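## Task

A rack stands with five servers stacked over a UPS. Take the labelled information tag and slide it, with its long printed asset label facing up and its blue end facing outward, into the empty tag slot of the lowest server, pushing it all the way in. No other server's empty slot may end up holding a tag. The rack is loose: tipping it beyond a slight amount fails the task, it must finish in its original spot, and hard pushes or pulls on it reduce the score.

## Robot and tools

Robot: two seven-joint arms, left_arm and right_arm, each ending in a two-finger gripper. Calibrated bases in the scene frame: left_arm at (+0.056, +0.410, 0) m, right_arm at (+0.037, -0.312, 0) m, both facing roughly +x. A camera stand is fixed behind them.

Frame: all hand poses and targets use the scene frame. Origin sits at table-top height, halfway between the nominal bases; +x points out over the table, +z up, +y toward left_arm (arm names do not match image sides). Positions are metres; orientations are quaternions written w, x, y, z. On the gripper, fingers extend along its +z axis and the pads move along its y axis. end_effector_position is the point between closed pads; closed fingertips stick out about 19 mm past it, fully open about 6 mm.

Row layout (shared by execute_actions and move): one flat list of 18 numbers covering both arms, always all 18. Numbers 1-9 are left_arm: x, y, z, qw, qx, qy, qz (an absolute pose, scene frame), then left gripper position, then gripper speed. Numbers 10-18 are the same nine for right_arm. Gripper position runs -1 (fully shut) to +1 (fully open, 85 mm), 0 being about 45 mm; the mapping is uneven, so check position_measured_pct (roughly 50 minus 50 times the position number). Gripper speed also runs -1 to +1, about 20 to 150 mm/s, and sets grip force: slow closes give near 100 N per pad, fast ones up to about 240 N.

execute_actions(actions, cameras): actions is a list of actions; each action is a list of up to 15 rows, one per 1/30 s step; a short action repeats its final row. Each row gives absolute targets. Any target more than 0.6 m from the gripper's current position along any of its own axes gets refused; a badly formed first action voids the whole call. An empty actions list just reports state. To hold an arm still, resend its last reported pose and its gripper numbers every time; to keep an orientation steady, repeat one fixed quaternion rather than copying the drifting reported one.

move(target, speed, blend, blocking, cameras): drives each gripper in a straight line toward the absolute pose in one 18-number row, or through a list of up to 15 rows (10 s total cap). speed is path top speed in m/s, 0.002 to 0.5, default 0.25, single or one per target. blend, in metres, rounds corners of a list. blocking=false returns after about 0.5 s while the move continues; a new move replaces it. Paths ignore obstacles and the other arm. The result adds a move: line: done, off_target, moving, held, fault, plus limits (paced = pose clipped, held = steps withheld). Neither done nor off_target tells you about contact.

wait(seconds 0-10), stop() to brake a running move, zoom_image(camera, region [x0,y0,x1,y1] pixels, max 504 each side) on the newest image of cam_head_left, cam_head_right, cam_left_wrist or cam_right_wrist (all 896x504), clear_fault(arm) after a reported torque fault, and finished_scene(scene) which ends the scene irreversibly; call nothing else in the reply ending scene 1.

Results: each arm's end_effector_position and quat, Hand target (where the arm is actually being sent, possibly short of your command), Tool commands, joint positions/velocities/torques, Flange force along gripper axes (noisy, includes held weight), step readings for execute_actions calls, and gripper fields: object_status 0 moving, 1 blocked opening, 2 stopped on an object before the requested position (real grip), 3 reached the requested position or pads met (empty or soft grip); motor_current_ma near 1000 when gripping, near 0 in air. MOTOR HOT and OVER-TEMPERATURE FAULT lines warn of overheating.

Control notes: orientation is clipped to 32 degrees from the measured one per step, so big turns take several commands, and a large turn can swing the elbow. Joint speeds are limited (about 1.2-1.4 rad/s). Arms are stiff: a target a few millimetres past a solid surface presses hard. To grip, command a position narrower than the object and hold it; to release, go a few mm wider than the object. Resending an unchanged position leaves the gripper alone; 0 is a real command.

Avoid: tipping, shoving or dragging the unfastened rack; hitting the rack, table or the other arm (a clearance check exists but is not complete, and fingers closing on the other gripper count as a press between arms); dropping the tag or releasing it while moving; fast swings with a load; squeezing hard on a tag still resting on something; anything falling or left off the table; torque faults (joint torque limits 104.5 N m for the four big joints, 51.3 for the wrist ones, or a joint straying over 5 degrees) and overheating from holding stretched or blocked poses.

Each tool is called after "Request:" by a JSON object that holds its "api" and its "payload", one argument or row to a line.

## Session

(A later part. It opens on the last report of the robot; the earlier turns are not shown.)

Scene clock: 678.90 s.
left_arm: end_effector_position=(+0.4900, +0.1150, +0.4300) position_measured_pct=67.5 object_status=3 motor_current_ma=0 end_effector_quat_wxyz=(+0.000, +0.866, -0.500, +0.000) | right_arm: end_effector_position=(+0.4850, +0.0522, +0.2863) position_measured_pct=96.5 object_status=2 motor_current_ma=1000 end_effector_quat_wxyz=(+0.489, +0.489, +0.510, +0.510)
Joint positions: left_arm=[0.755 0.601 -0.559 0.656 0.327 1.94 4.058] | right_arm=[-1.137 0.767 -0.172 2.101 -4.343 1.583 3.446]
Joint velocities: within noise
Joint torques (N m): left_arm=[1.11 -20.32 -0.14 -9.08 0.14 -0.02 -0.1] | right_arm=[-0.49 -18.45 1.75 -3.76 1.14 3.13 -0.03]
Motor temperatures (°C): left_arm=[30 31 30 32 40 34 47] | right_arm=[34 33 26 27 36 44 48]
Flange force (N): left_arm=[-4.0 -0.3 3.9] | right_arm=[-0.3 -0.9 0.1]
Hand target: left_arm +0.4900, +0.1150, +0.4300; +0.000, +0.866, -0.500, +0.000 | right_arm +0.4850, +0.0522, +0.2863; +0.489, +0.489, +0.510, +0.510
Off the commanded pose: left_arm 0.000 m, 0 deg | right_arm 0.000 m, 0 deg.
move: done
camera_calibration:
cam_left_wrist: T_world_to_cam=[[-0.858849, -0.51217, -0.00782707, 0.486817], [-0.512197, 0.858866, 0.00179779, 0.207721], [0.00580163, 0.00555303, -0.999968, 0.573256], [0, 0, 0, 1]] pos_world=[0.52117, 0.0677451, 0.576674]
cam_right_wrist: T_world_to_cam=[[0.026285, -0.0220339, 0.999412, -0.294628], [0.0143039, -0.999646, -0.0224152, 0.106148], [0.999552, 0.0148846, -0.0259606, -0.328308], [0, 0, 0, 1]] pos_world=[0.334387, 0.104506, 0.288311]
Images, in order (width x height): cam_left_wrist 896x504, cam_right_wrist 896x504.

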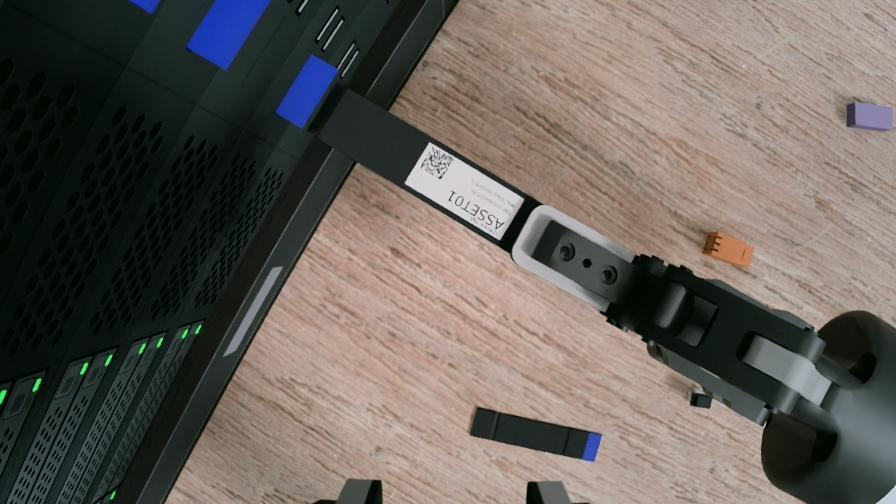

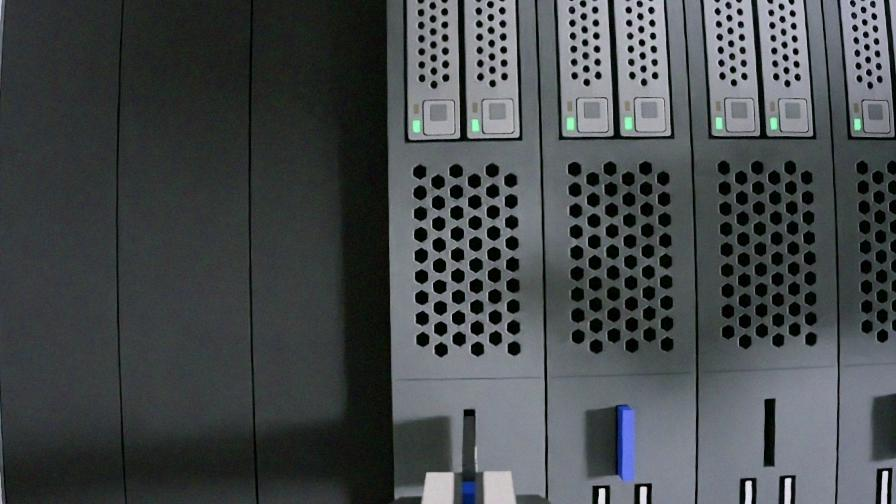

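Request:
{"api": "move", "payload": {
  "target": [0.49,0.115,0.43,0,0.866,-0.5,0,-0.35,-1,0.491,0.0522,0.2863,0.4894,0.4894,0.5104,0.5104,-1,-1],
  "speed": 0.03,
  "cameras": ["cam_right_wrist"]
}}

Request:
{"api": "zoom_image", "payload": {
  "camera": "cam_right_wrist",
  "region": [420, 380, 520, 480]
}}

Scene clock: 691.87 s.
left_arm: end_effector_position=(+0.4900, +0.1150, +0.4300) position_measured_pct=67.5 object_status=3 motor_current_ma=0 end_effector_quat_wxyz=(+0.000, +0.866, -0.500, +0.000) | right_arm: end_effector_position=(+0.4910, +0.0522, +0.2863) position_measured_pct=96.5 object_status=2 motor_current_ma=1000 end_effector_quat_wxyz=(+0.489, +0.489, +0.510, +0.510)
Joint positions: left_arm=[0.755 0.601 -0.559 0.656 0.327 1.94 4.058] | right_arm=[-1.126 0.769 -0.166 2.094 -4.33 1.573 3.449]
Joint velocities: within noise
Joint torques (N m): left_arm=[1.1 -20.33 -0.13 -9.08 0.14 -0.02 -0.12] | right_arm=[-0.38 -18.55 1.76 -3.81 1.1 3.12 0]
Motor temperatures (°C): left_arm=[30 31 30 32 40 34 47] | right_arm=[34 33 26 27 36 44 48]
Flange force (N): left_arm=[-4.0 -0.2 4.0] | right_arm=[-0.2 -1.0 0.1]
Hand target: left_arm +0.4900, +0.1150, +0.4300; +0.000, +0.866, -0.500, +0.000 | right_arm +0.4910, +0.0522, +0.2863; +0.489, +0.489, +0.510, +0.510
Off the commanded pose: left_arm 0.000 m, 0 deg | right_arm 0.000 m, 0 deg.
move: done
camera_calibration:
cam_right_wrist: T_world_to_cam=[[0.026285, -0.0220339, 0.999412, -0.294786], [0.0143039, -0.999646, -0.0224152, 0.106063], [0.999552, 0.0148846, -0.0259606, -0.334305], [0, 0, 0, 1]] pos_world=[0.340387, 0.104506, 0.288311]
Images, in order (width x height): cam_right_wrist 896x504.

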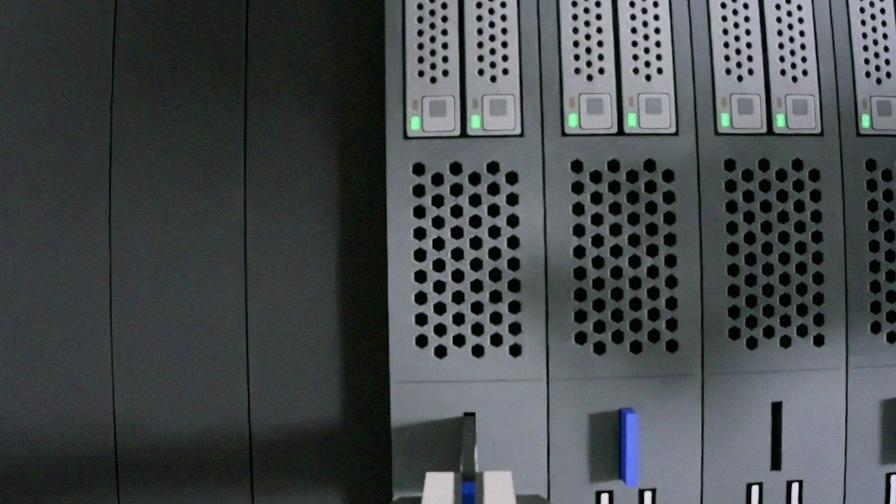

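Scaled by 5.040 from the camera's 896x504 image, which has a finer 1280x720 frame.

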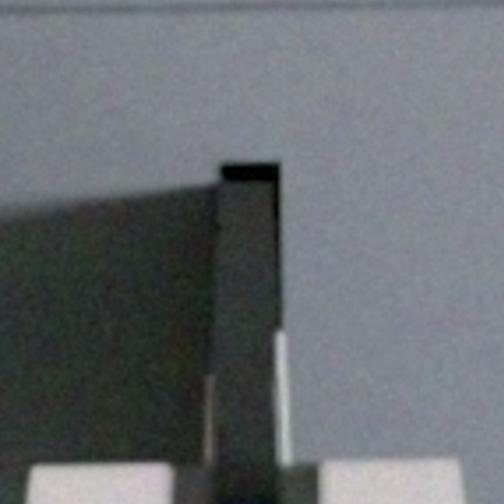

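Request:
{"api": "move", "payload": {
  "target": [
    [0.49,0.115,0.43,0,0.866,-0.5,0,-0.35,-1,0.491,0.0531,0.2865,0.4894,0.4894,0.5104,0.5104,-1,-1],
    [0.49,0.115,0.43,0,0.866,-0.5,0,-0.35,-1,0.494,0.0531,0.2865,0.4894,0.4894,0.5104,0.5104,-1,-1]
  ],
  "speed": 0.02,
  "cameras": ["cam_right_wrist"]
}}

Request:
{"api": "zoom_image", "payload": {
  "camera": "cam_right_wrist",
  "region": [420, 380, 520, 480]
}}

Scene clock: 702.33 s.
left_arm: end_effector_position=(+0.4900, +0.1150, +0.4300) position_measured_pct=67.5 object_status=3 motor_current_ma=0 end_effector_quat_wxyz=(+0.000, +0.866, -0.500, +0.000) | right_arm: end_effector_position=(+0.4940, +0.0531, +0.2865) position_measured_pct=96.5 object_status=2 motor_current_ma=1000 end_effector_quat_wxyz=(+0.489, +0.489, +0.510, +0.510)
Joint positions: left_arm=[0.755 0.601 -0.559 0.656 0.327 1.94 4.058] | right_arm=[-1.122 0.77 -0.164 2.087 -4.324 1.567 3.454]
Joint velocities: within noise
Joint torques (N m): left_arm=[1.1 -20.34 -0.13 -9.11 0.13 -0.01 -0.1] | right_arm=[-0.43 -18.68 1.7 -3.84 1.13 3.16 0.03]
Motor temperatures (°C): left_arm=[30 31 30 32 40 34 47] | right_arm=[34 33 26 27 36 44 48]
Flange force (N): left_arm=[-4.1 -0.1 4.1] | right_arm=[-0.1 -1.1 0.3]
Hand target: left_arm +0.4900, +0.1150, +0.4300; +0.000, +0.866, -0.500, +0.000 | right_arm +0.4940, +0.0531, +0.2865; +0.489, +0.489, +0.510, +0.510
Off the commanded pose: left_arm 0.000 m, 0 deg | right_arm 0.000 m, 0 deg.
move: done
camera_calibration:
cam_right_wrist: T_world_to_cam=[[0.0262827, -0.021934, 0.999414, -0.295055], [0.0143063, -0.999649, -0.0223153, 0.106895], [0.999552, 0.0148845, -0.0259596, -0.337312], [0, 0, 0, 1]] pos_world=[0.343387, 0.105406, 0.288511]
Images, in order (width x height): cam_right_wrist 896x504.

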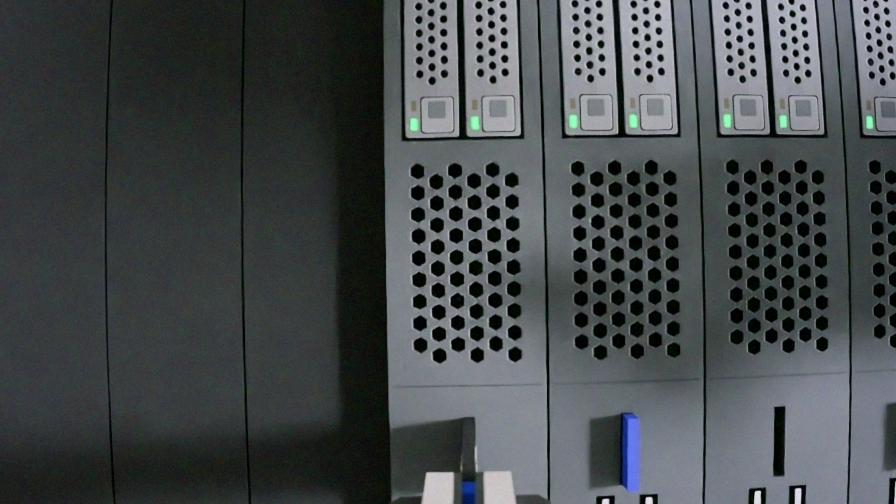

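Scaled by 5.040 from the camera's 896x504 image, which has a finer 1280x720 frame.

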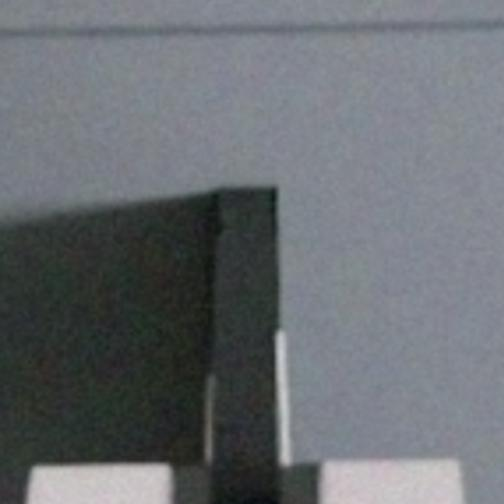

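Request:
{"api": "move", "payload": {
  "target": [0.49,0.115,0.43,0,0.866,-0.5,0,-0.35,-1,0.4965,0.0531,0.2865,0.4894,0.4894,0.5104,0.5104,-1,-1],
  "speed": 0.01,
  "cameras": ["cam_right_wrist"]
}}

Request:
{"api": "zoom_image", "payload": {
  "camera": "cam_right_wrist",
  "region": [420, 380, 520, 480]
}}

Scene clock: 710.23 s.
left_arm: end_effector_position=(+0.4900, +0.1150, +0.4300) position_measured_pct=67.5 object_status=3 motor_current_ma=0 end_effector_quat_wxyz=(+0.000, +0.866, -0.500, +0.000) | right_arm: end_effector_position=(+0.4965, +0.0531, +0.2865) position_measured_pct=96.5 object_status=2 motor_current_ma=1000 end_effector_quat_wxyz=(+0.489, +0.489, +0.510, +0.510)
Joint positions: left_arm=[0.755 0.601 -0.559 0.656 0.327 1.94 4.058] | right_arm=[-1.117 0.77 -0.161 2.084 -4.319 1.563 3.455]
Joint velocities: within noise
Joint torques (N m): left_arm=[1.12 -20.29 -0.15 -9.08 0.13 -0.03 -0.09] | right_arm=[-0.43 -18.69 1.75 -3.92 1.14 3.14 0.02]
Motor temperatures (°C): left_arm=[30 31 30 32 40 34 47] | right_arm=[34 33 26 27 36 44 48]
Flange force (N): left_arm=[-4.1 -0.2 3.9] | right_arm=[-0.2 -1.0 0.2]
Hand target: left_arm +0.4900, +0.1150, +0.4300; +0.000, +0.866, -0.500, +0.000 | right_arm +0.4965, +0.0531, +0.2865; +0.489, +0.489, +0.510, +0.510
Off the commanded pose: left_arm 0.000 m, 0 deg | right_arm 0.000 m, 0 deg.
move: done
camera_calibration:
cam_right_wrist: T_world_to_cam=[[0.0262827, -0.021934, 0.999414, -0.29512], [0.0143063, -0.999649, -0.0223153, 0.106859], [0.999552, 0.0148845, -0.0259596, -0.339811], [0, 0, 0, 1]] pos_world=[0.345887, 0.105406, 0.288511]
Images, in order (width x height): cam_right_wrist 896x504.

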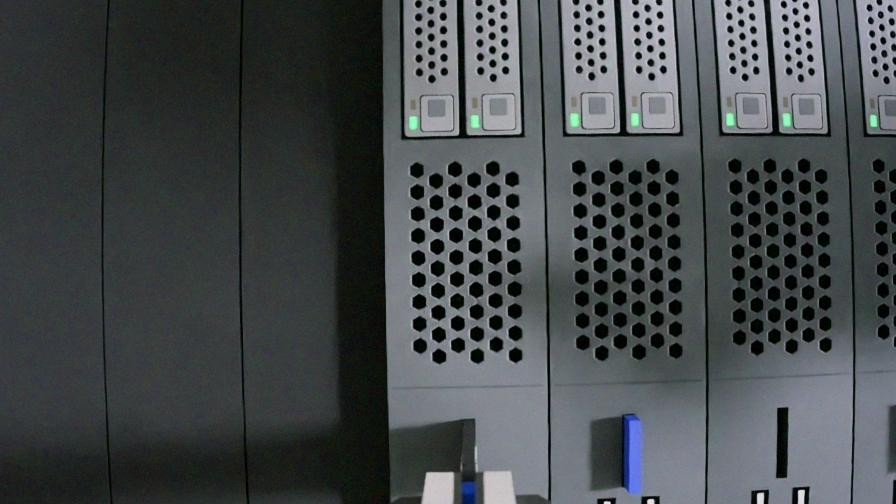

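Scaled by 5.040 from the camera's 896x504 image, which has a finer 1280x720 frame.

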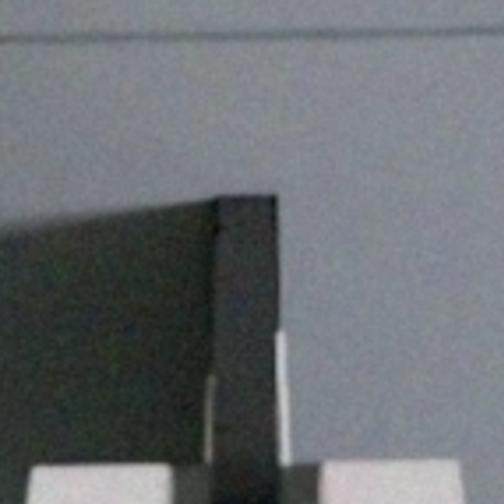

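Request:
{"api": "move", "payload": {
  "target": [0.49,0.115,0.43,0,0.866,-0.5,0,-0.35,-1,0.502,0.0531,0.2865,0.4894,0.4894,0.5104,0.5104,-1,-1],
  "speed": 0.01,
  "cameras": ["cam_right_wrist"]
}}

Request:
{"api": "zoom_image", "payload": {
  "camera": "cam_right_wrist",
  "region": [420, 380, 520, 480]
}}

Scene clock: 718.67 s.
left_arm: end_effector_position=(+0.4900, +0.1150, +0.4300) position_measured_pct=67.5 object_status=3 motor_current_ma=0 end_effector_quat_wxyz=(+0.000, +0.866, -0.500, +0.000) | right_arm: end_effector_position=(+0.5020, +0.0531, +0.2865) position_measured_pct=96.5 object_status=2 motor_current_ma=1000 end_effector_quat_wxyz=(+0.489, +0.489, +0.510, +0.510)
Joint positions: left_arm=[0.755 0.601 -0.559 0.656 0.327 1.94 4.058] | right_arm=[-1.108 0.772 -0.156 2.077 -4.307 1.554 3.459]
Joint velocities: within noise
Joint torques (N m): left_arm=[1.12 -20.32 -0.13 -9.08 0.13 -0.03 -0.11] | right_arm=[-0.42 -18.8 1.77 -4.08 1.1 3.14 -0.01]
Motor temperatures (°C): left_arm=[30 31 30 32 40 34 47] | right_arm=[34 33 26 27 36 44 48]
Flange force (N): left_arm=[-3.9 -0.3 3.9] | right_arm=[-0.4 -1.0 0.2]
Hand target: left_arm +0.4900, +0.1150, +0.4300; +0.000, +0.866, -0.500, +0.000 | right_arm +0.5020, +0.0531, +0.2865; +0.489, +0.489, +0.510, +0.510
Off the commanded pose: left_arm 0.000 m, 0 deg | right_arm 0.000 m, 0 deg.
move: done
camera_calibration:
cam_right_wrist: T_world_to_cam=[[0.026285, -0.0220339, 0.999412, -0.295255], [0.0143039, -0.999646, -0.0224152, 0.106809], [0.999552, 0.0148846, -0.0259606, -0.345308], [0, 0, 0, 1]] pos_world=[0.351387, 0.105406, 0.288511]
Images, in order (width x height): cam_right_wrist 896x504.

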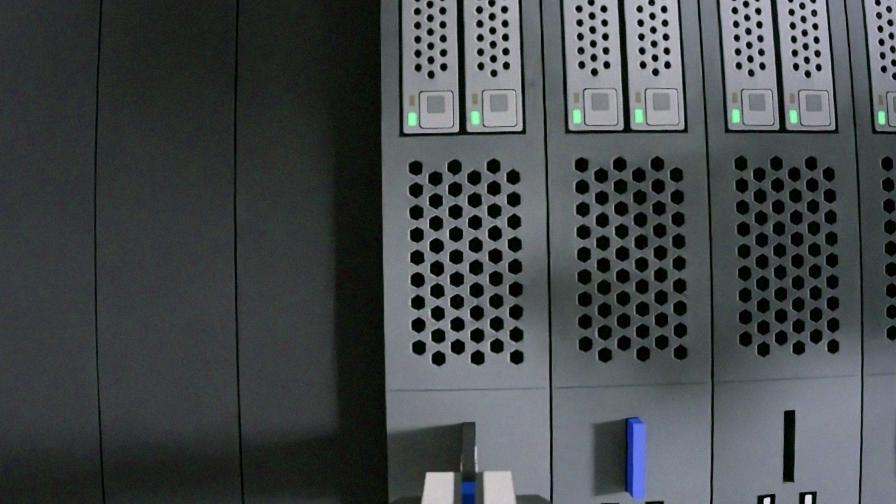

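Scaled by 5.040 from the camera's 896x504 image, which has a finer 1280x720 frame.

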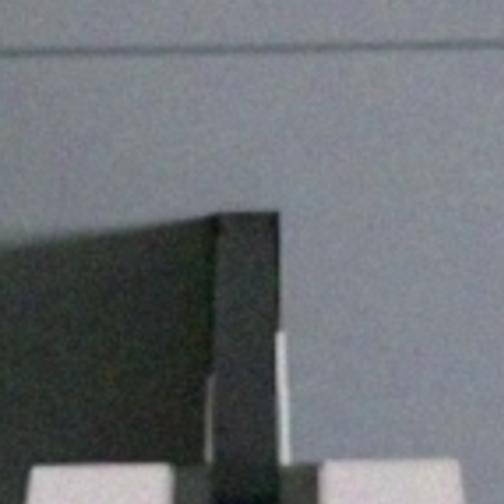

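Request:
{"api": "move", "payload": {
  "target": [0.49,0.115,0.43,0,0.866,-0.5,0,-0.35,-1,0.517,0.0530,0.2865,0.4894,0.4894,0.5104,0.5104,-1,-1],
  "speed": 0.02,
  "cameras": []
}}

Request:
{"api": "move", "payload": {
  "target": [0.49,0.115,0.43,0,0.866,-0.5,0,-0.35,-1,0.532,0.0529,0.2865,0.4894,0.4894,0.5104,0.5104,-1,-1],
  "speed": 0.02,
  "cameras": ["cam_right_wrist","cam_left_wrist"]
}}

Scene clock: 731.33 s.
left_arm: end_effector_position=(+0.4900, +0.1150, +0.4300) position_measured_pct=67.5 object_status=3 motor_current_ma=0 end_effector_quat_wxyz=(+0.000, +0.866, -0.500, +0.000) | right_arm: end_effector_position=(+0.5170, +0.0530, +0.2865) position_measured_pct=96.5 object_status=2 motor_current_ma=1000 end_effector_quat_wxyz=(+0.489, +0.489, +0.510, +0.510)
Joint positions: left_arm=[0.755 0.601 -0.559 0.656 0.327 1.94 4.058] | right_arm=[-1.081 0.776 -0.143 2.057 -4.275 1.529 3.468]
Joint velocities: within noise
Joint torques (N m): left_arm=[1.08 -20.35 -0.12 -9.1 0.12 -0.03 -0.12] | right_arm=[0.14 -18.74 2.11 -4.36 1.1 2.91 0.05]
Motor temperatures (°C): left_arm=[30 31 30 32 40 34 47] | right_arm=[34 33 26 27 36 44 48]
Flange force (N): left_arm=[-4.0 -0.1 4.0] | right_arm=[-0.4 -0.5 -1.6]
Hand target: left_arm +0.4900, +0.1150, +0.4300; +0.000, +0.866, -0.500, +0.000 | right_arm +0.5170, +0.0530, +0.2865; +0.489, +0.489, +0.510, +0.510
Off the commanded pose: left_arm 0.000 m, 0 deg | right_arm 0.000 m, 0 deg.
move: done
No camera images: "cameras" was empty.

Scene clock: 732.30 s.
left_arm: end_effector_position=(+0.4900, +0.1150, +0.4300) position_measured_pct=67.5 object_status=3 motor_current_ma=0 end_effector_quat_wxyz=(+0.000, +0.866, -0.500, +0.000) | right_arm: end_effector_position=(+0.5320, +0.0529, +0.2865) position_measured_pct=96.5 object_status=2 motor_current_ma=1000 end_effector_quat_wxyz=(+0.489, +0.489, +0.510, +0.510)
Joint positions: left_arm=[0.755 0.601 -0.559 0.656 0.327 1.94 4.058] | right_arm=[-1.056 0.781 -0.13 2.035 -4.245 1.503 3.477]
Joint velocities: within noise
Joint torques (N m): left_arm=[1.08 -20.3 -0.14 -9.08 0.14 -0.01 -0.1] | right_arm=[0.16 -18.72 2.03 -4.6 1.14 2.69 0.04]
Motor temperatures (°C): left_arm=[30 31 30 32 40 34 47] | right_arm=[34 33 26 27 36 44 48]
Flange force (N): left_arm=[-4.1 -0.1 4.0] | right_arm=[-0.7 0.0 -2.0]
Hand target: left_arm +0.4900, +0.1150, +0.4300; +0.000, +0.866, -0.500, +0.000 | right_arm +0.5320, +0.0529, +0.2865; +0.489, +0.489, +0.510, +0.510
Off the commanded pose: left_arm 0.000 m, 0 deg | right_arm 0.000 m, 0 deg.
move: done
camera_calibration:
cam_left_wrist: T_world_to_cam=[[-0.858849, -0.51217, -0.00782707, 0.486817], [-0.512197, 0.858866, 0.00179779, 0.207721], [0.00580163, 0.00555303, -0.999968, 0.573256], [0, 0, 0, 1]] pos_world=[0.52117, 0.0677451, 0.576674]
cam_right_wrist: T_world_to_cam=[[0.0262827, -0.021934, 0.999414, -0.296058], [0.0143063, -0.999649, -0.0223153, 0.106151], [0.999552, 0.0148845, -0.0259596, -0.375292], [0, 0, 0, 1]] pos_world=[0.381387, 0.105206, 0.288511]
Images, in order (width x height): cam_left_wrist 896x504, cam_right_wrist 896x504.

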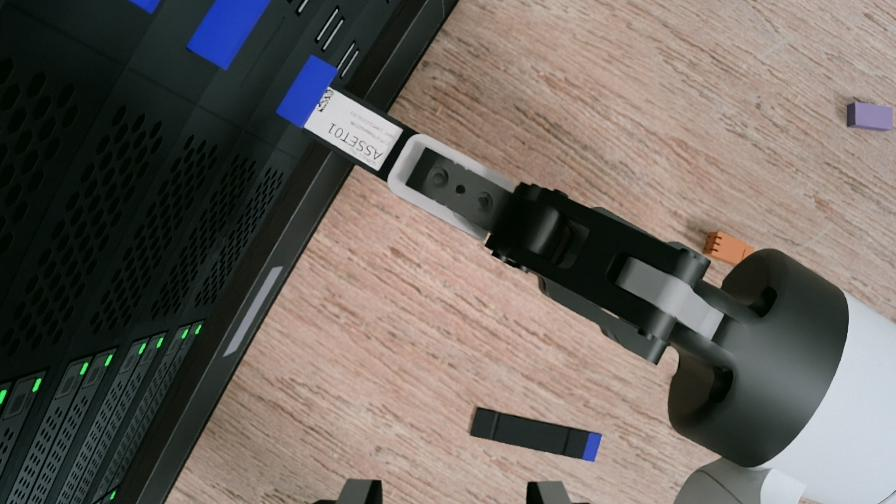

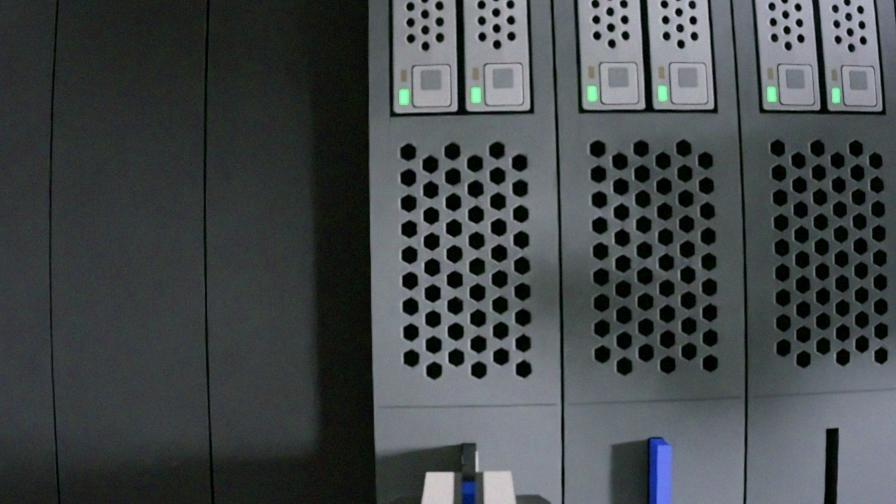

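Request:
{"api": "move", "payload": {
  "target": [0.49,0.115,0.43,0,0.866,-0.5,0,-0.35,-1,0.549,0.0528,0.2865,0.4894,0.4894,0.5104,0.5104,-1,-1],
  "speed": 0.02,
  "cameras": ["cam_left_wrist"]
}}

Request:
{"api": "zoom_image", "payload": {
  "camera": "cam_left_wrist",
  "region": [250, 40, 450, 200]
}}

Scene clock: 740.43 s.
left_arm: end_effector_position=(+0.4900, +0.1150, +0.4300) position_measured_pct=67.5 object_status=3 motor_current_ma=0 end_effector_quat_wxyz=(+0.000, +0.866, -0.500, +0.000) | right_arm: end_effector_position=(+0.5490, +0.0528, +0.2865) position_measured_pct=96.5 object_status=2 motor_current_ma=1000 end_effector_quat_wxyz=(+0.489, +0.489, +0.510, +0.510)
Joint positions: left_arm=[0.755 0.601 -0.559 0.656 0.327 1.94 4.058] | right_arm=[-1.028 0.787 -0.116 2.008 -4.213 1.473 3.487]
Joint velocities: within noise
Joint torques (N m): left_arm=[1.09 -20.32 -0.13 -9.07 0.13 -0.03 -0.1] | right_arm=[-0.1 -18.53 1.83 -4.5 1.1 2.45 0.01]
Motor temperatures (°C): left_arm=[30 31 30 32 40 34 47] | right_arm=[34 33 26 27 36 44 48]
Flange force (N): left_arm=[-3.9 -0.2 3.9] | right_arm=[-0.4 1.1 -1.2]
Hand target: left_arm +0.4900, +0.1150, +0.4300; +0.000, +0.866, -0.500, +0.000 | right_arm +0.5490, +0.0528, +0.2865; +0.489, +0.489, +0.510, +0.510
Off the commanded pose: left_arm 0.000 m, 0 deg | right_arm 0.000 m, 0 deg.
move: done
camera_calibration:
cam_left_wrist: T_world_to_cam=[[-0.858849, -0.51217, -0.00782707, 0.486817], [-0.512197, 0.858866, 0.00179779, 0.207721], [0.00580163, 0.00555303, -0.999968, 0.573256], [0, 0, 0, 1]] pos_world=[0.52117, 0.0677451, 0.576674]
Images, in order (width x height): cam_left_wrist 896x504.

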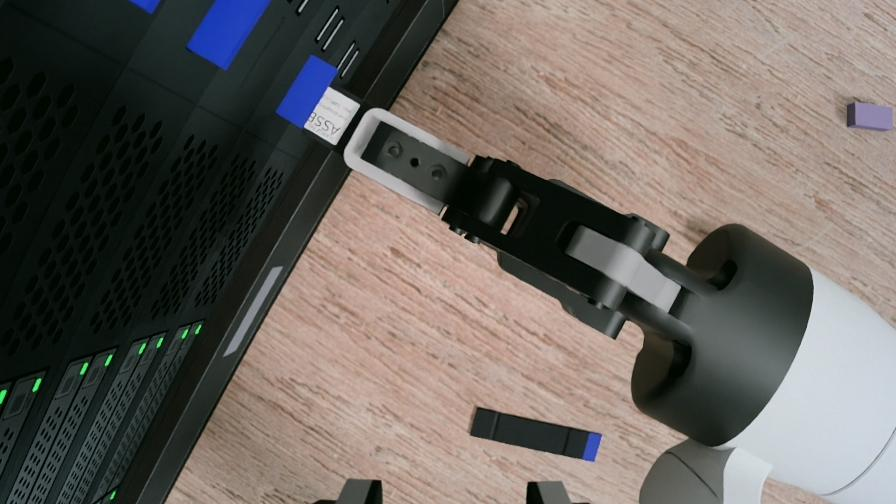

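Scaled by 2.520 from the camera's 896x504 image, which has a finer 1280x720 frame.

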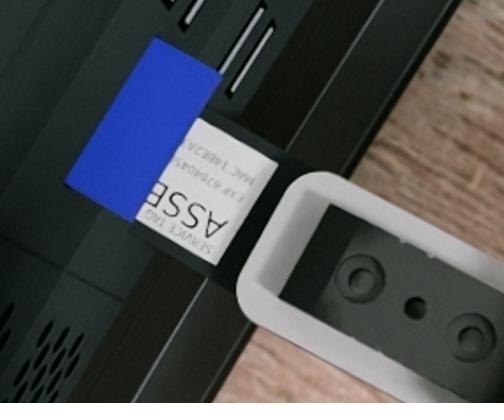

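Request:
{"api": "move", "payload": {
  "target": [0.49,0.115,0.43,0,0.866,-0.5,0,-0.35,-1,0.557,0.0528,0.2865,0.4894,0.4894,0.5104,0.5104,-1,-1],
  "speed": 0.02,
  "cameras": ["cam_left_wrist"]
}}

Request:
{"api": "zoom_image", "payload": {
  "camera": "cam_left_wrist",
  "region": [250, 40, 450, 200]
}}

Scene clock: 749.07 s.
left_arm: end_effector_position=(+0.4900, +0.1150, +0.4300) position_measured_pct=67.5 object_status=3 motor_current_ma=0 end_effector_quat_wxyz=(+0.000, +0.866, -0.500, +0.000) | right_arm: end_effector_position=(+0.5570, +0.0528, +0.2865) position_measured_pct=96.5 object_status=2 motor_current_ma=1000 end_effector_quat_wxyz=(+0.489, +0.489, +0.510, +0.510)
Joint positions: left_arm=[0.755 0.601 -0.559 0.656 0.327 1.94 4.058] | right_arm=[-1.015 0.791 -0.11 1.994 -4.198 1.459 3.492]
Joint velocities: within noise
Joint torques (N m): left_arm=[1.12 -20.29 -0.13 -9.07 0.14 0 -0.11] | right_arm=[-0.16 -18.46 1.69 -4.48 1.06 2.29 -0.02]
Motor temperatures (°C): left_arm=[30 31 30 32 40 34 47] | right_arm=[34 33 26 27 36 44 47]
Flange force (N): left_arm=[-4.0 -0.2 3.9] | right_arm=[-0.3 1.5 -1.0]
Hand target: left_arm +0.4900, +0.1150, +0.4300; +0.000, +0.866, -0.500, +0.000 | right_arm +0.5570, +0.0528, +0.2865; +0.489, +0.489, +0.510, +0.510
Off the commanded pose: left_arm 0.000 m, 0 deg | right_arm 0.000 m, 0 deg.
move: done
camera_calibration:
cam_left_wrist: T_world_to_cam=[[-0.858849, -0.51217, -0.00782707, 0.486817], [-0.512197, 0.858866, 0.00179779, 0.207721], [0.00580163, 0.00555303, -0.999968, 0.573256], [0, 0, 0, 1]] pos_world=[0.52117, 0.0677451, 0.576674]
Images, in order (width x height): cam_left_wrist 896x504.

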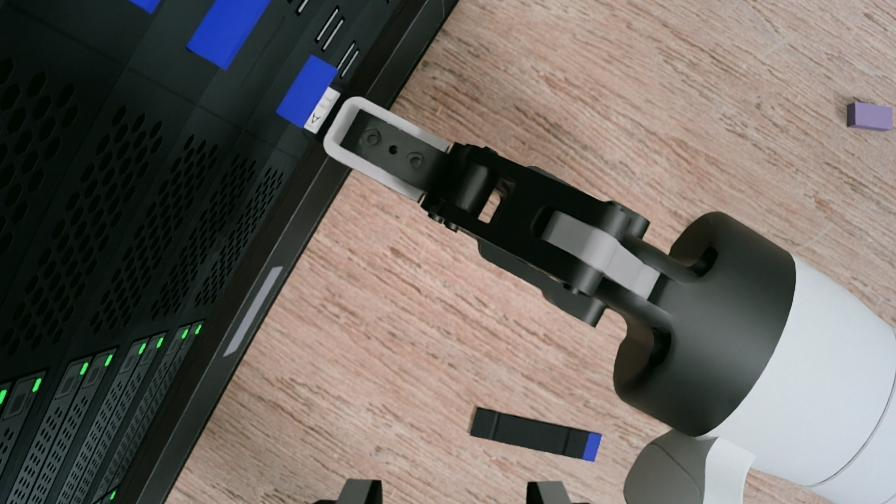

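Scaled by 2.520 from the camera's 896x504 image, which has a finer 1280x720 frame.

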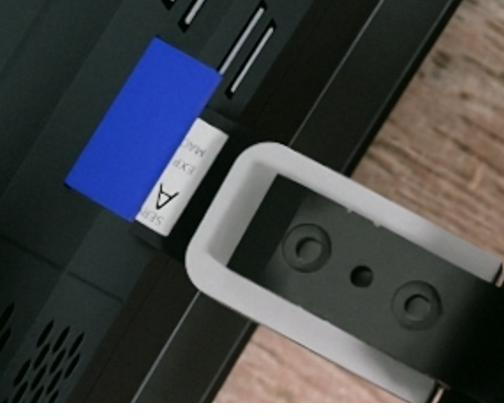

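Request:
{"api": "move", "payload": {
  "target": [
    [0.49,0.115,0.43,0,0.866,-0.5,0,-0.35,-1,0.557,0.0528,0.2865,0.4894,0.4894,0.5104,0.5104,-0.6,-1],
    [0.49,0.115,0.43,0,0.866,-0.5,0,-0.35,-1,0.515,0.053,0.2865,0.4894,0.4894,0.5104,0.5104,-0.6,-1],
    [0.49,0.115,0.43,0,0.866,-0.5,0,-0.35,-1,0.515,0.053,0.2865,0.4894,0.4894,0.5104,0.5104,-1,0]
  ],
  "speed": 0.06,
  "cameras": ["cam_left_wrist","cam_right_wrist"]
}}

Request:
{"api": "zoom_image", "payload": {
  "camera": "cam_left_wrist",
  "region": [250, 40, 450, 200]
}}

Request:
{"api": "zoom_image", "payload": {
  "camera": "cam_right_wrist",
  "region": [380, 360, 680, 504]
}}

Scene clock: 768.47 s.
left_arm: end_effector_position=(+0.4900, +0.1150, +0.4300) position_measured_pct=67.5 object_status=3 motor_current_ma=0 end_effector_quat_wxyz=(+0.000, +0.866, -0.500, +0.000) | right_arm: end_effector_position=(+0.5150, +0.0530, +0.2865) position_measured_pct=98.7 object_status=0 motor_current_ma=390 end_effector_quat_wxyz=(+0.489, +0.489, +0.510, +0.510)
Joint positions: left_arm=[0.755 0.601 -0.559 0.656 0.327 1.94 4.058] | right_arm=[-1.085 0.775 -0.145 2.06 -4.279 1.532 3.467]
Joint velocities: within noise
Joint torques (N m): left_arm=[1.14 -20.31 -0.12 -9.11 0.14 -0.04 -0.11] | right_arm=[-0.45 -18.92 1.81 -4.22 1.14 3.1 -0.01]
Motor temperatures (°C): left_arm=[30 31 29 32 40 34 47] | right_arm=[34 33 26 27 36 44 47]
Flange force (N): left_arm=[-4.1 -0.2 4.0] | right_arm=[-0.3 -0.7 0.2]
Hand target: left_arm +0.4900, +0.1150, +0.4300; +0.000, +0.866, -0.500, +0.000 | right_arm +0.5150, +0.0530, +0.2865; +0.489, +0.489, +0.510, +0.510
Off the commanded pose: left_arm 0.000 m, 0 deg | right_arm 0.000 m, 0 deg.
move: done
camera_calibration:
cam_left_wrist: T_world_to_cam=[[-0.858849, -0.51217, -0.00782707, 0.486817], [-0.512197, 0.858866, 0.00179779, 0.207721], [0.00580163, 0.00555303, -0.999968, 0.573256], [0, 0, 0, 1]] pos_world=[0.52117, 0.0677451, 0.576674]
cam_right_wrist: T_world_to_cam=[[0.0262827, -0.021934, 0.999414, -0.295609], [0.0143063, -0.999649, -0.0223153, 0.106494], [0.999552, 0.0148845, -0.0259596, -0.358301], [0, 0, 0, 1]] pos_world=[0.364387, 0.105306, 0.288511]
Images, in order (width x height): cam_left_wrist 896x504, cam_right_wrist 896x504.

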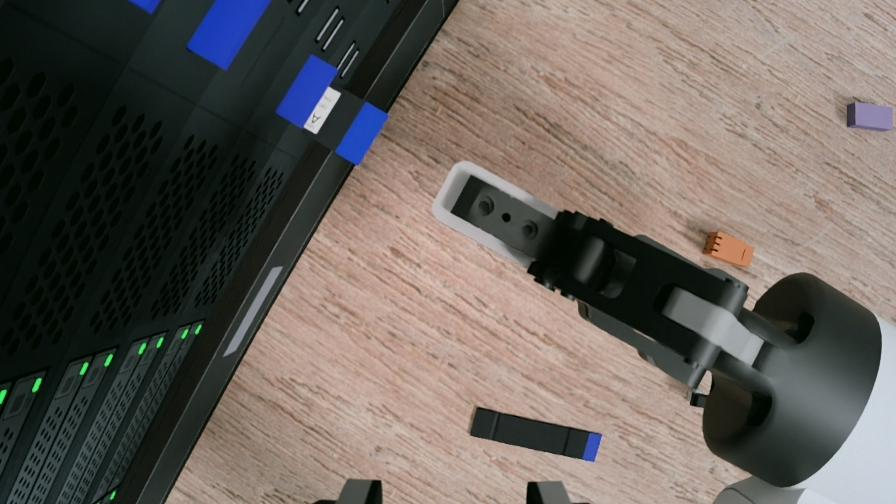

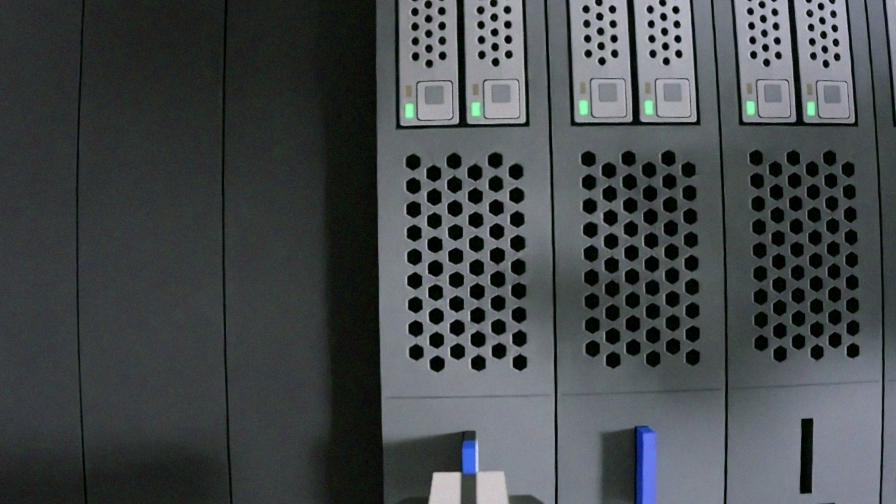

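Scaled by 2.520 from the camera's 896x504 image, which has a finer 1280x720 frame.

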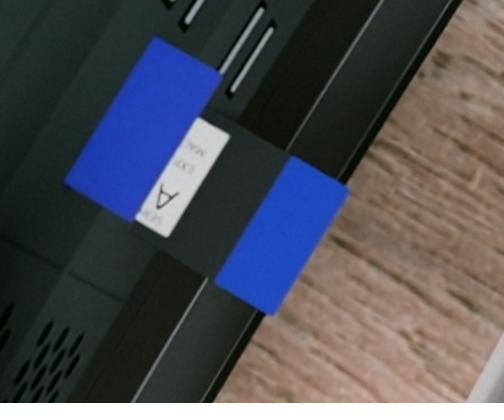

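Scaled by 1.680 from the camera's 896x504 image, which has a finer 1280x720 frame.

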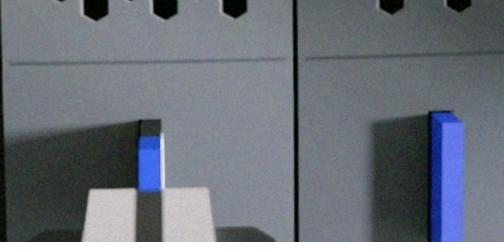

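Request:
{"api": "move", "payload": {
  "target": [
    [0.49,0.115,0.43,0,0.866,-0.5,0,-0.35,-1,0.536,0.0528,0.2865,0.4894,0.4894,0.5104,0.5104,-1,0]
  ],
  "speed": 0.06,
  "cameras": []
}}

Request:
{"api": "move", "payload": {
  "target": [
    [0.49,0.115,0.43,0,0.866,-0.5,0,-0.35,-1,0.549,0.0528,0.2865,0.4894,0.4894,0.5104,0.5104,-1,0]
  ],
  "speed": 0.015,
  "cameras": ["cam_left_wrist","cam_right_wrist"]
}}

Request:
{"api": "zoom_image", "payload": {
  "camera": "cam_left_wrist",
  "region": [250, 40, 450, 200]
}}

Scene clock: 780.37 s.
left_arm: end_effector_position=(+0.4900, +0.1150, +0.4300) position_measured_pct=67.5 object_status=3 motor_current_ma=0 end_effector_quat_wxyz=(+0.000, +0.866, -0.500, +0.000) | right_arm: end_effector_position=(+0.5360, +0.0528, +0.2865) position_measured_pct=98.7 object_status=3 motor_current_ma=950 end_effector_quat_wxyz=(+0.489, +0.489, +0.510, +0.510)
Joint positions: left_arm=[0.755 0.601 -0.559 0.656 0.327 1.94 4.058] | right_arm=[-1.049 0.782 -0.126 2.029 -4.237 1.496 3.479]
Joint velocities: within noise
Joint torques (N m): left_arm=[1.08 -20.32 -0.17 -9.08 0.14 -0.01 -0.1] | right_arm=[-0.43 -19.36 1.95 -4.45 1.15 3.11 0]
Motor temperatures (°C): left_arm=[30 31 29 32 40 34 47] | right_arm=[34 33 26 27 36 44 47]
Flange force (N): left_arm=[-4.1 -0.1 4.0] | right_arm=[0.0 -0.8 0.4]
Hand target: left_arm +0.4900, +0.1150, +0.4300; +0.000, +0.866, -0.500, +0.000 | right_arm +0.5360, +0.0528, +0.2865; +0.489, +0.489, +0.510, +0.510
Off the commanded pose: left_arm 0.000 m, 0 deg | right_arm 0.000 m, 0 deg.
move: done
No camera images: "cameras" was empty.

Scene clock: 781.47 s.
left_arm: end_effector_position=(+0.4900, +0.1150, +0.4300) position_measured_pct=67.5 object_status=3 motor_current_ma=0 end_effector_quat_wxyz=(+0.000, +0.866, -0.500, +0.000) | right_arm: end_effector_position=(+0.5490, +0.0528, +0.2865) position_measured_pct=98.7 object_status=3 motor_current_ma=950 end_effector_quat_wxyz=(+0.489, +0.489, +0.510, +0.510)
Joint positions: left_arm=[0.755 0.601 -0.559 0.656 0.327 1.94 4.058] | right_arm=[-1.028 0.787 -0.116 2.008 -4.213 1.473 3.487]
Joint velocities: within noise
Joint torques (N m): left_arm=[1.16 -20.31 -0.17 -9.05 0.14 -0.01 -0.13] | right_arm=[0.1 -19.35 2.2 -4.99 1.28 2.92 0.01]
Motor temperatures (°C): left_arm=[30 31 29 32 40 34 47] | right_arm=[34 33 26 27 36 44 47]
Flange force (N): left_arm=[-3.8 -0.4 3.7] | right_arm=[-0.5 -0.3 -1.8]
Hand target: left_arm +0.4900, +0.1150, +0.4300; +0.000, +0.866, -0.500, +0.000 | right_arm +0.5490, +0.0528, +0.2865; +0.489, +0.489, +0.510, +0.510
Off the commanded pose: left_arm 0.000 m, 0 deg | right_arm 0.000 m, 0 deg.
move: done
camera_calibration:
cam_left_wrist: T_world_to_cam=[[-0.858849, -0.51217, -0.00782707, 0.486817], [-0.512197, 0.858866, 0.00179779, 0.207721], [0.00580163, 0.00555303, -0.999968, 0.573256], [0, 0, 0, 1]] pos_world=[0.52117, 0.0677451, 0.576674]
cam_right_wrist: T_world_to_cam=[[0.0262827, -0.021934, 0.999414, -0.296507], [0.0143063, -0.999649, -0.0223153, 0.105808], [0.999552, 0.0148845, -0.0259596, -0.392283], [0, 0, 0, 1]] pos_world=[0.398387, 0.105106, 0.288511]
Images, in order (width x height): cam_left_wrist 896x504, cam_right_wrist 896x504.

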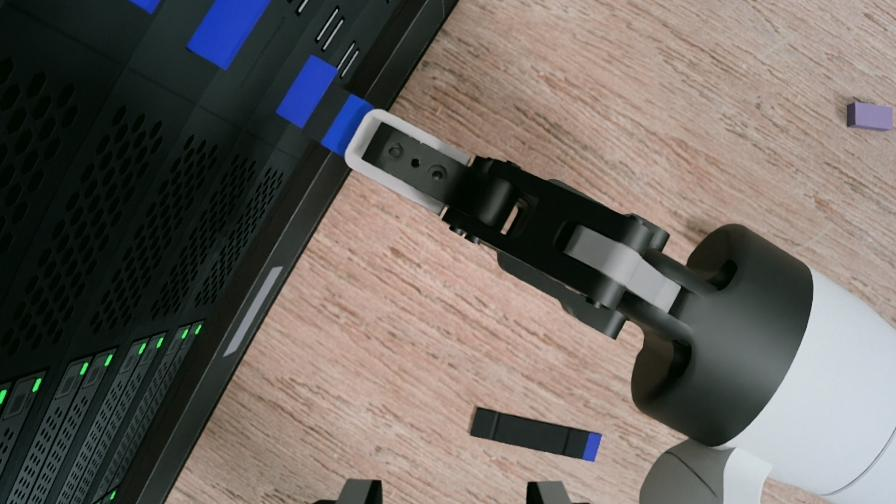

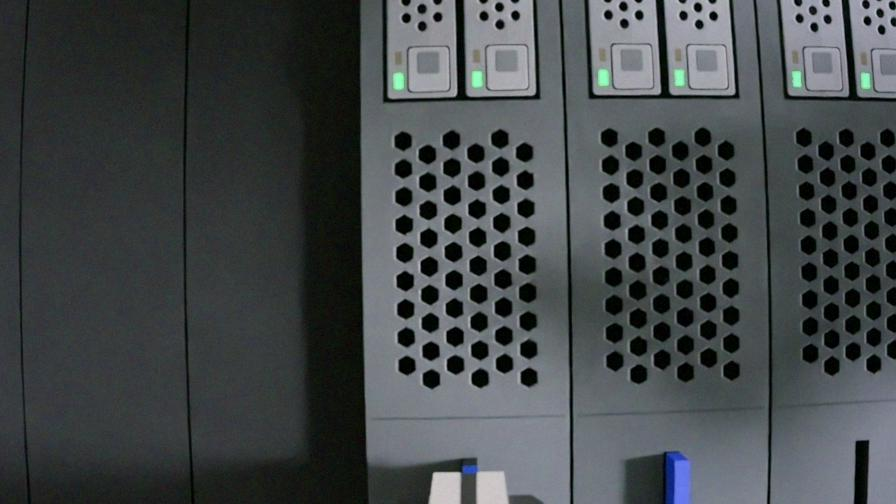

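Scaled by 2.520 from the camera's 896x504 image, which has a finer 1280x720 frame.

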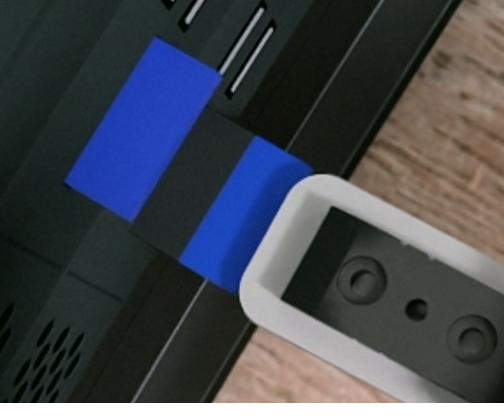

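Request:
{"api": "move", "payload": {
  "target": [
    [0.49,0.115,0.43,0,0.866,-0.5,0,-0.35,-1,0.554,0.0528,0.2865,0.4894,0.4894,0.5104,0.5104,-1,0]
  ],
  "speed": 0.01,
  "cameras": []
}}

Request:
{"api": "move", "payload": {
  "target": [
    [0.49,0.115,0.43,0,0.866,-0.5,0,-0.35,-1,0.556,0.0528,0.2865,0.4894,0.4894,0.5104,0.5104,-1,0]
  ],
  "speed": 0.01,
  "cameras": ["cam_left_wrist","cam_right_wrist"]
}}

Request:
{"api": "zoom_image", "payload": {
  "camera": "cam_left_wrist",
  "region": [250, 40, 450, 200]
}}

Scene clock: 791.60 s.
left_arm: end_effector_position=(+0.4900, +0.1150, +0.4300) position_measured_pct=67.5 object_status=3 motor_current_ma=0 end_effector_quat_wxyz=(+0.000, +0.866, -0.500, +0.000) | right_arm: end_effector_position=(+0.5540, +0.0528, +0.2865) position_measured_pct=98.7 object_status=3 motor_current_ma=950 end_effector_quat_wxyz=(+0.489, +0.489, +0.510, +0.510)
Joint positions: left_arm=[0.755 0.601 -0.559 0.656 0.327 1.94 4.058] | right_arm=[-1.02 0.789 -0.112 1.999 -4.204 1.464 3.491]
Joint velocities: within noise
Joint torques (N m): left_arm=[1.09 -20.32 -0.15 -9.08 0.14 0 -0.13] | right_arm=[0.07 -19.31 2.12 -4.98 1.3 2.81 0]
Motor temperatures (°C): left_arm=[30 31 29 32 40 34 47] | right_arm=[34 33 26 27 36 44 47]
Flange force (N): left_arm=[-4.0 -0.1 4.0] | right_arm=[-0.4 0.0 -1.8]
Hand target: left_arm +0.4900, +0.1150, +0.4300; +0.000, +0.866, -0.500, +0.000 | right_arm +0.5540, +0.0528, +0.2865; +0.489, +0.489, +0.510, +0.510
Off the commanded pose: left_arm 0.000 m, 0 deg | right_arm 0.000 m, 0 deg.
move: done
No camera images: "cameras" was empty.

Scene clock: 792.30 s.
left_arm: end_effector_position=(+0.4900, +0.1150, +0.4300) position_measured_pct=67.5 object_status=3 motor_current_ma=0 end_effector_quat_wxyz=(+0.000, +0.866, -0.500, +0.000) | right_arm: end_effector_position=(+0.5560, +0.0528, +0.2865) position_measured_pct=98.7 object_status=3 motor_current_ma=950 end_effector_quat_wxyz=(+0.489, +0.489, +0.510, +0.510)
Joint positions: left_arm=[0.755 0.601 -0.559 0.656 0.327 1.94 4.058] | right_arm=[-1.017 0.79 -0.11 1.996 -4.2 1.461 3.492]
Joint velocities: within noise
Joint torques (N m): left_arm=[1.07 -20.32 -0.13 -9.07 0.15 -0.02 -0.1] | right_arm=[-0.06 -19.33 2.04 -4.96 1.26 2.79 0.04]
Motor temperatures (°C): left_arm=[30 31 29 32 40 34 47] | right_arm=[34 33 26 27 36 44 47]
Flange force (N): left_arm=[-4.0 -0.1 4.0] | right_arm=[-0.5 -0.1 -1.4]
Hand target: left_arm +0.4900, +0.1150, +0.4300; +0.000, +0.866, -0.500, +0.000 | right_arm +0.5560, +0.0528, +0.2865; +0.489, +0.489, +0.510, +0.510
Off the commanded pose: left_arm 0.000 m, 0 deg | right_arm 0.000 m, 0 deg.
move: done
camera_calibration:
cam_left_wrist: T_world_to_cam=[[-0.858849, -0.51217, -0.00782707, 0.486817], [-0.512197, 0.858866, 0.00179779, 0.207721], [0.00580163, 0.00555303, -0.999968, 0.573256], [0, 0, 0, 1]] pos_world=[0.52117, 0.0677451, 0.576674]
cam_right_wrist: T_world_to_cam=[[0.026285, -0.0220339, 0.999412, -0.296681], [0.0143039, -0.999646, -0.0224152, 0.105737], [0.999552, 0.0148846, -0.0259606, -0.39928], [0, 0, 0, 1]] pos_world=[0.405387, 0.105106, 0.288511]
Images, in order (width x height): cam_left_wrist 896x504, cam_right_wrist 896x504.

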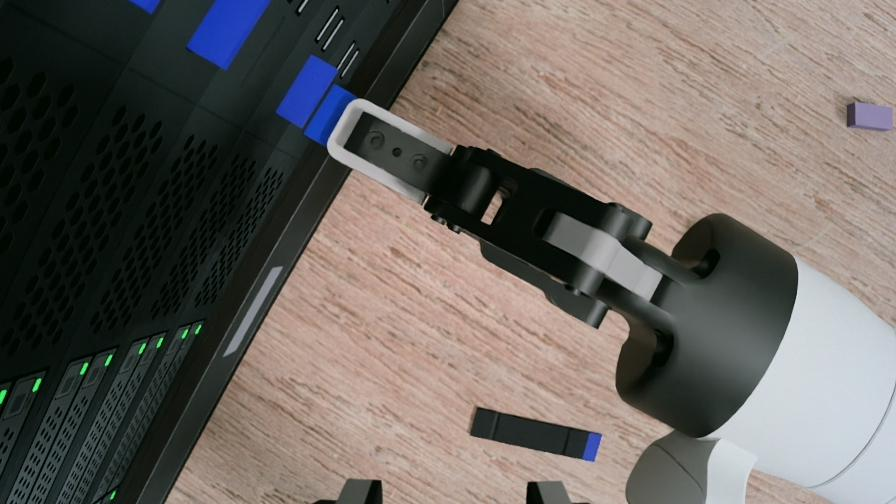

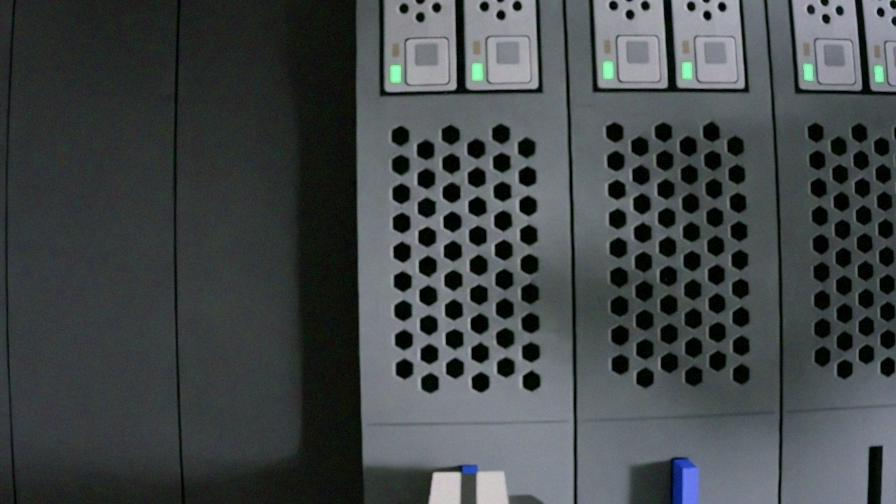

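Scaled by 2.520 from the camera's 896x504 image, which has a finer 1280x720 frame.

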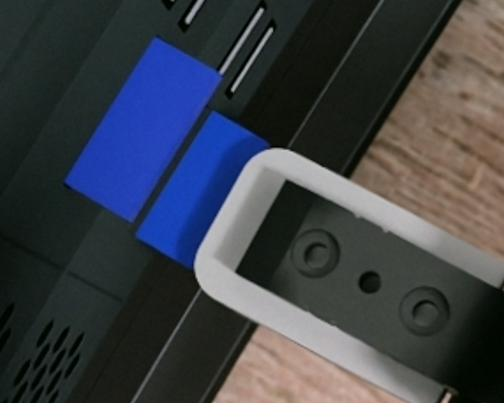

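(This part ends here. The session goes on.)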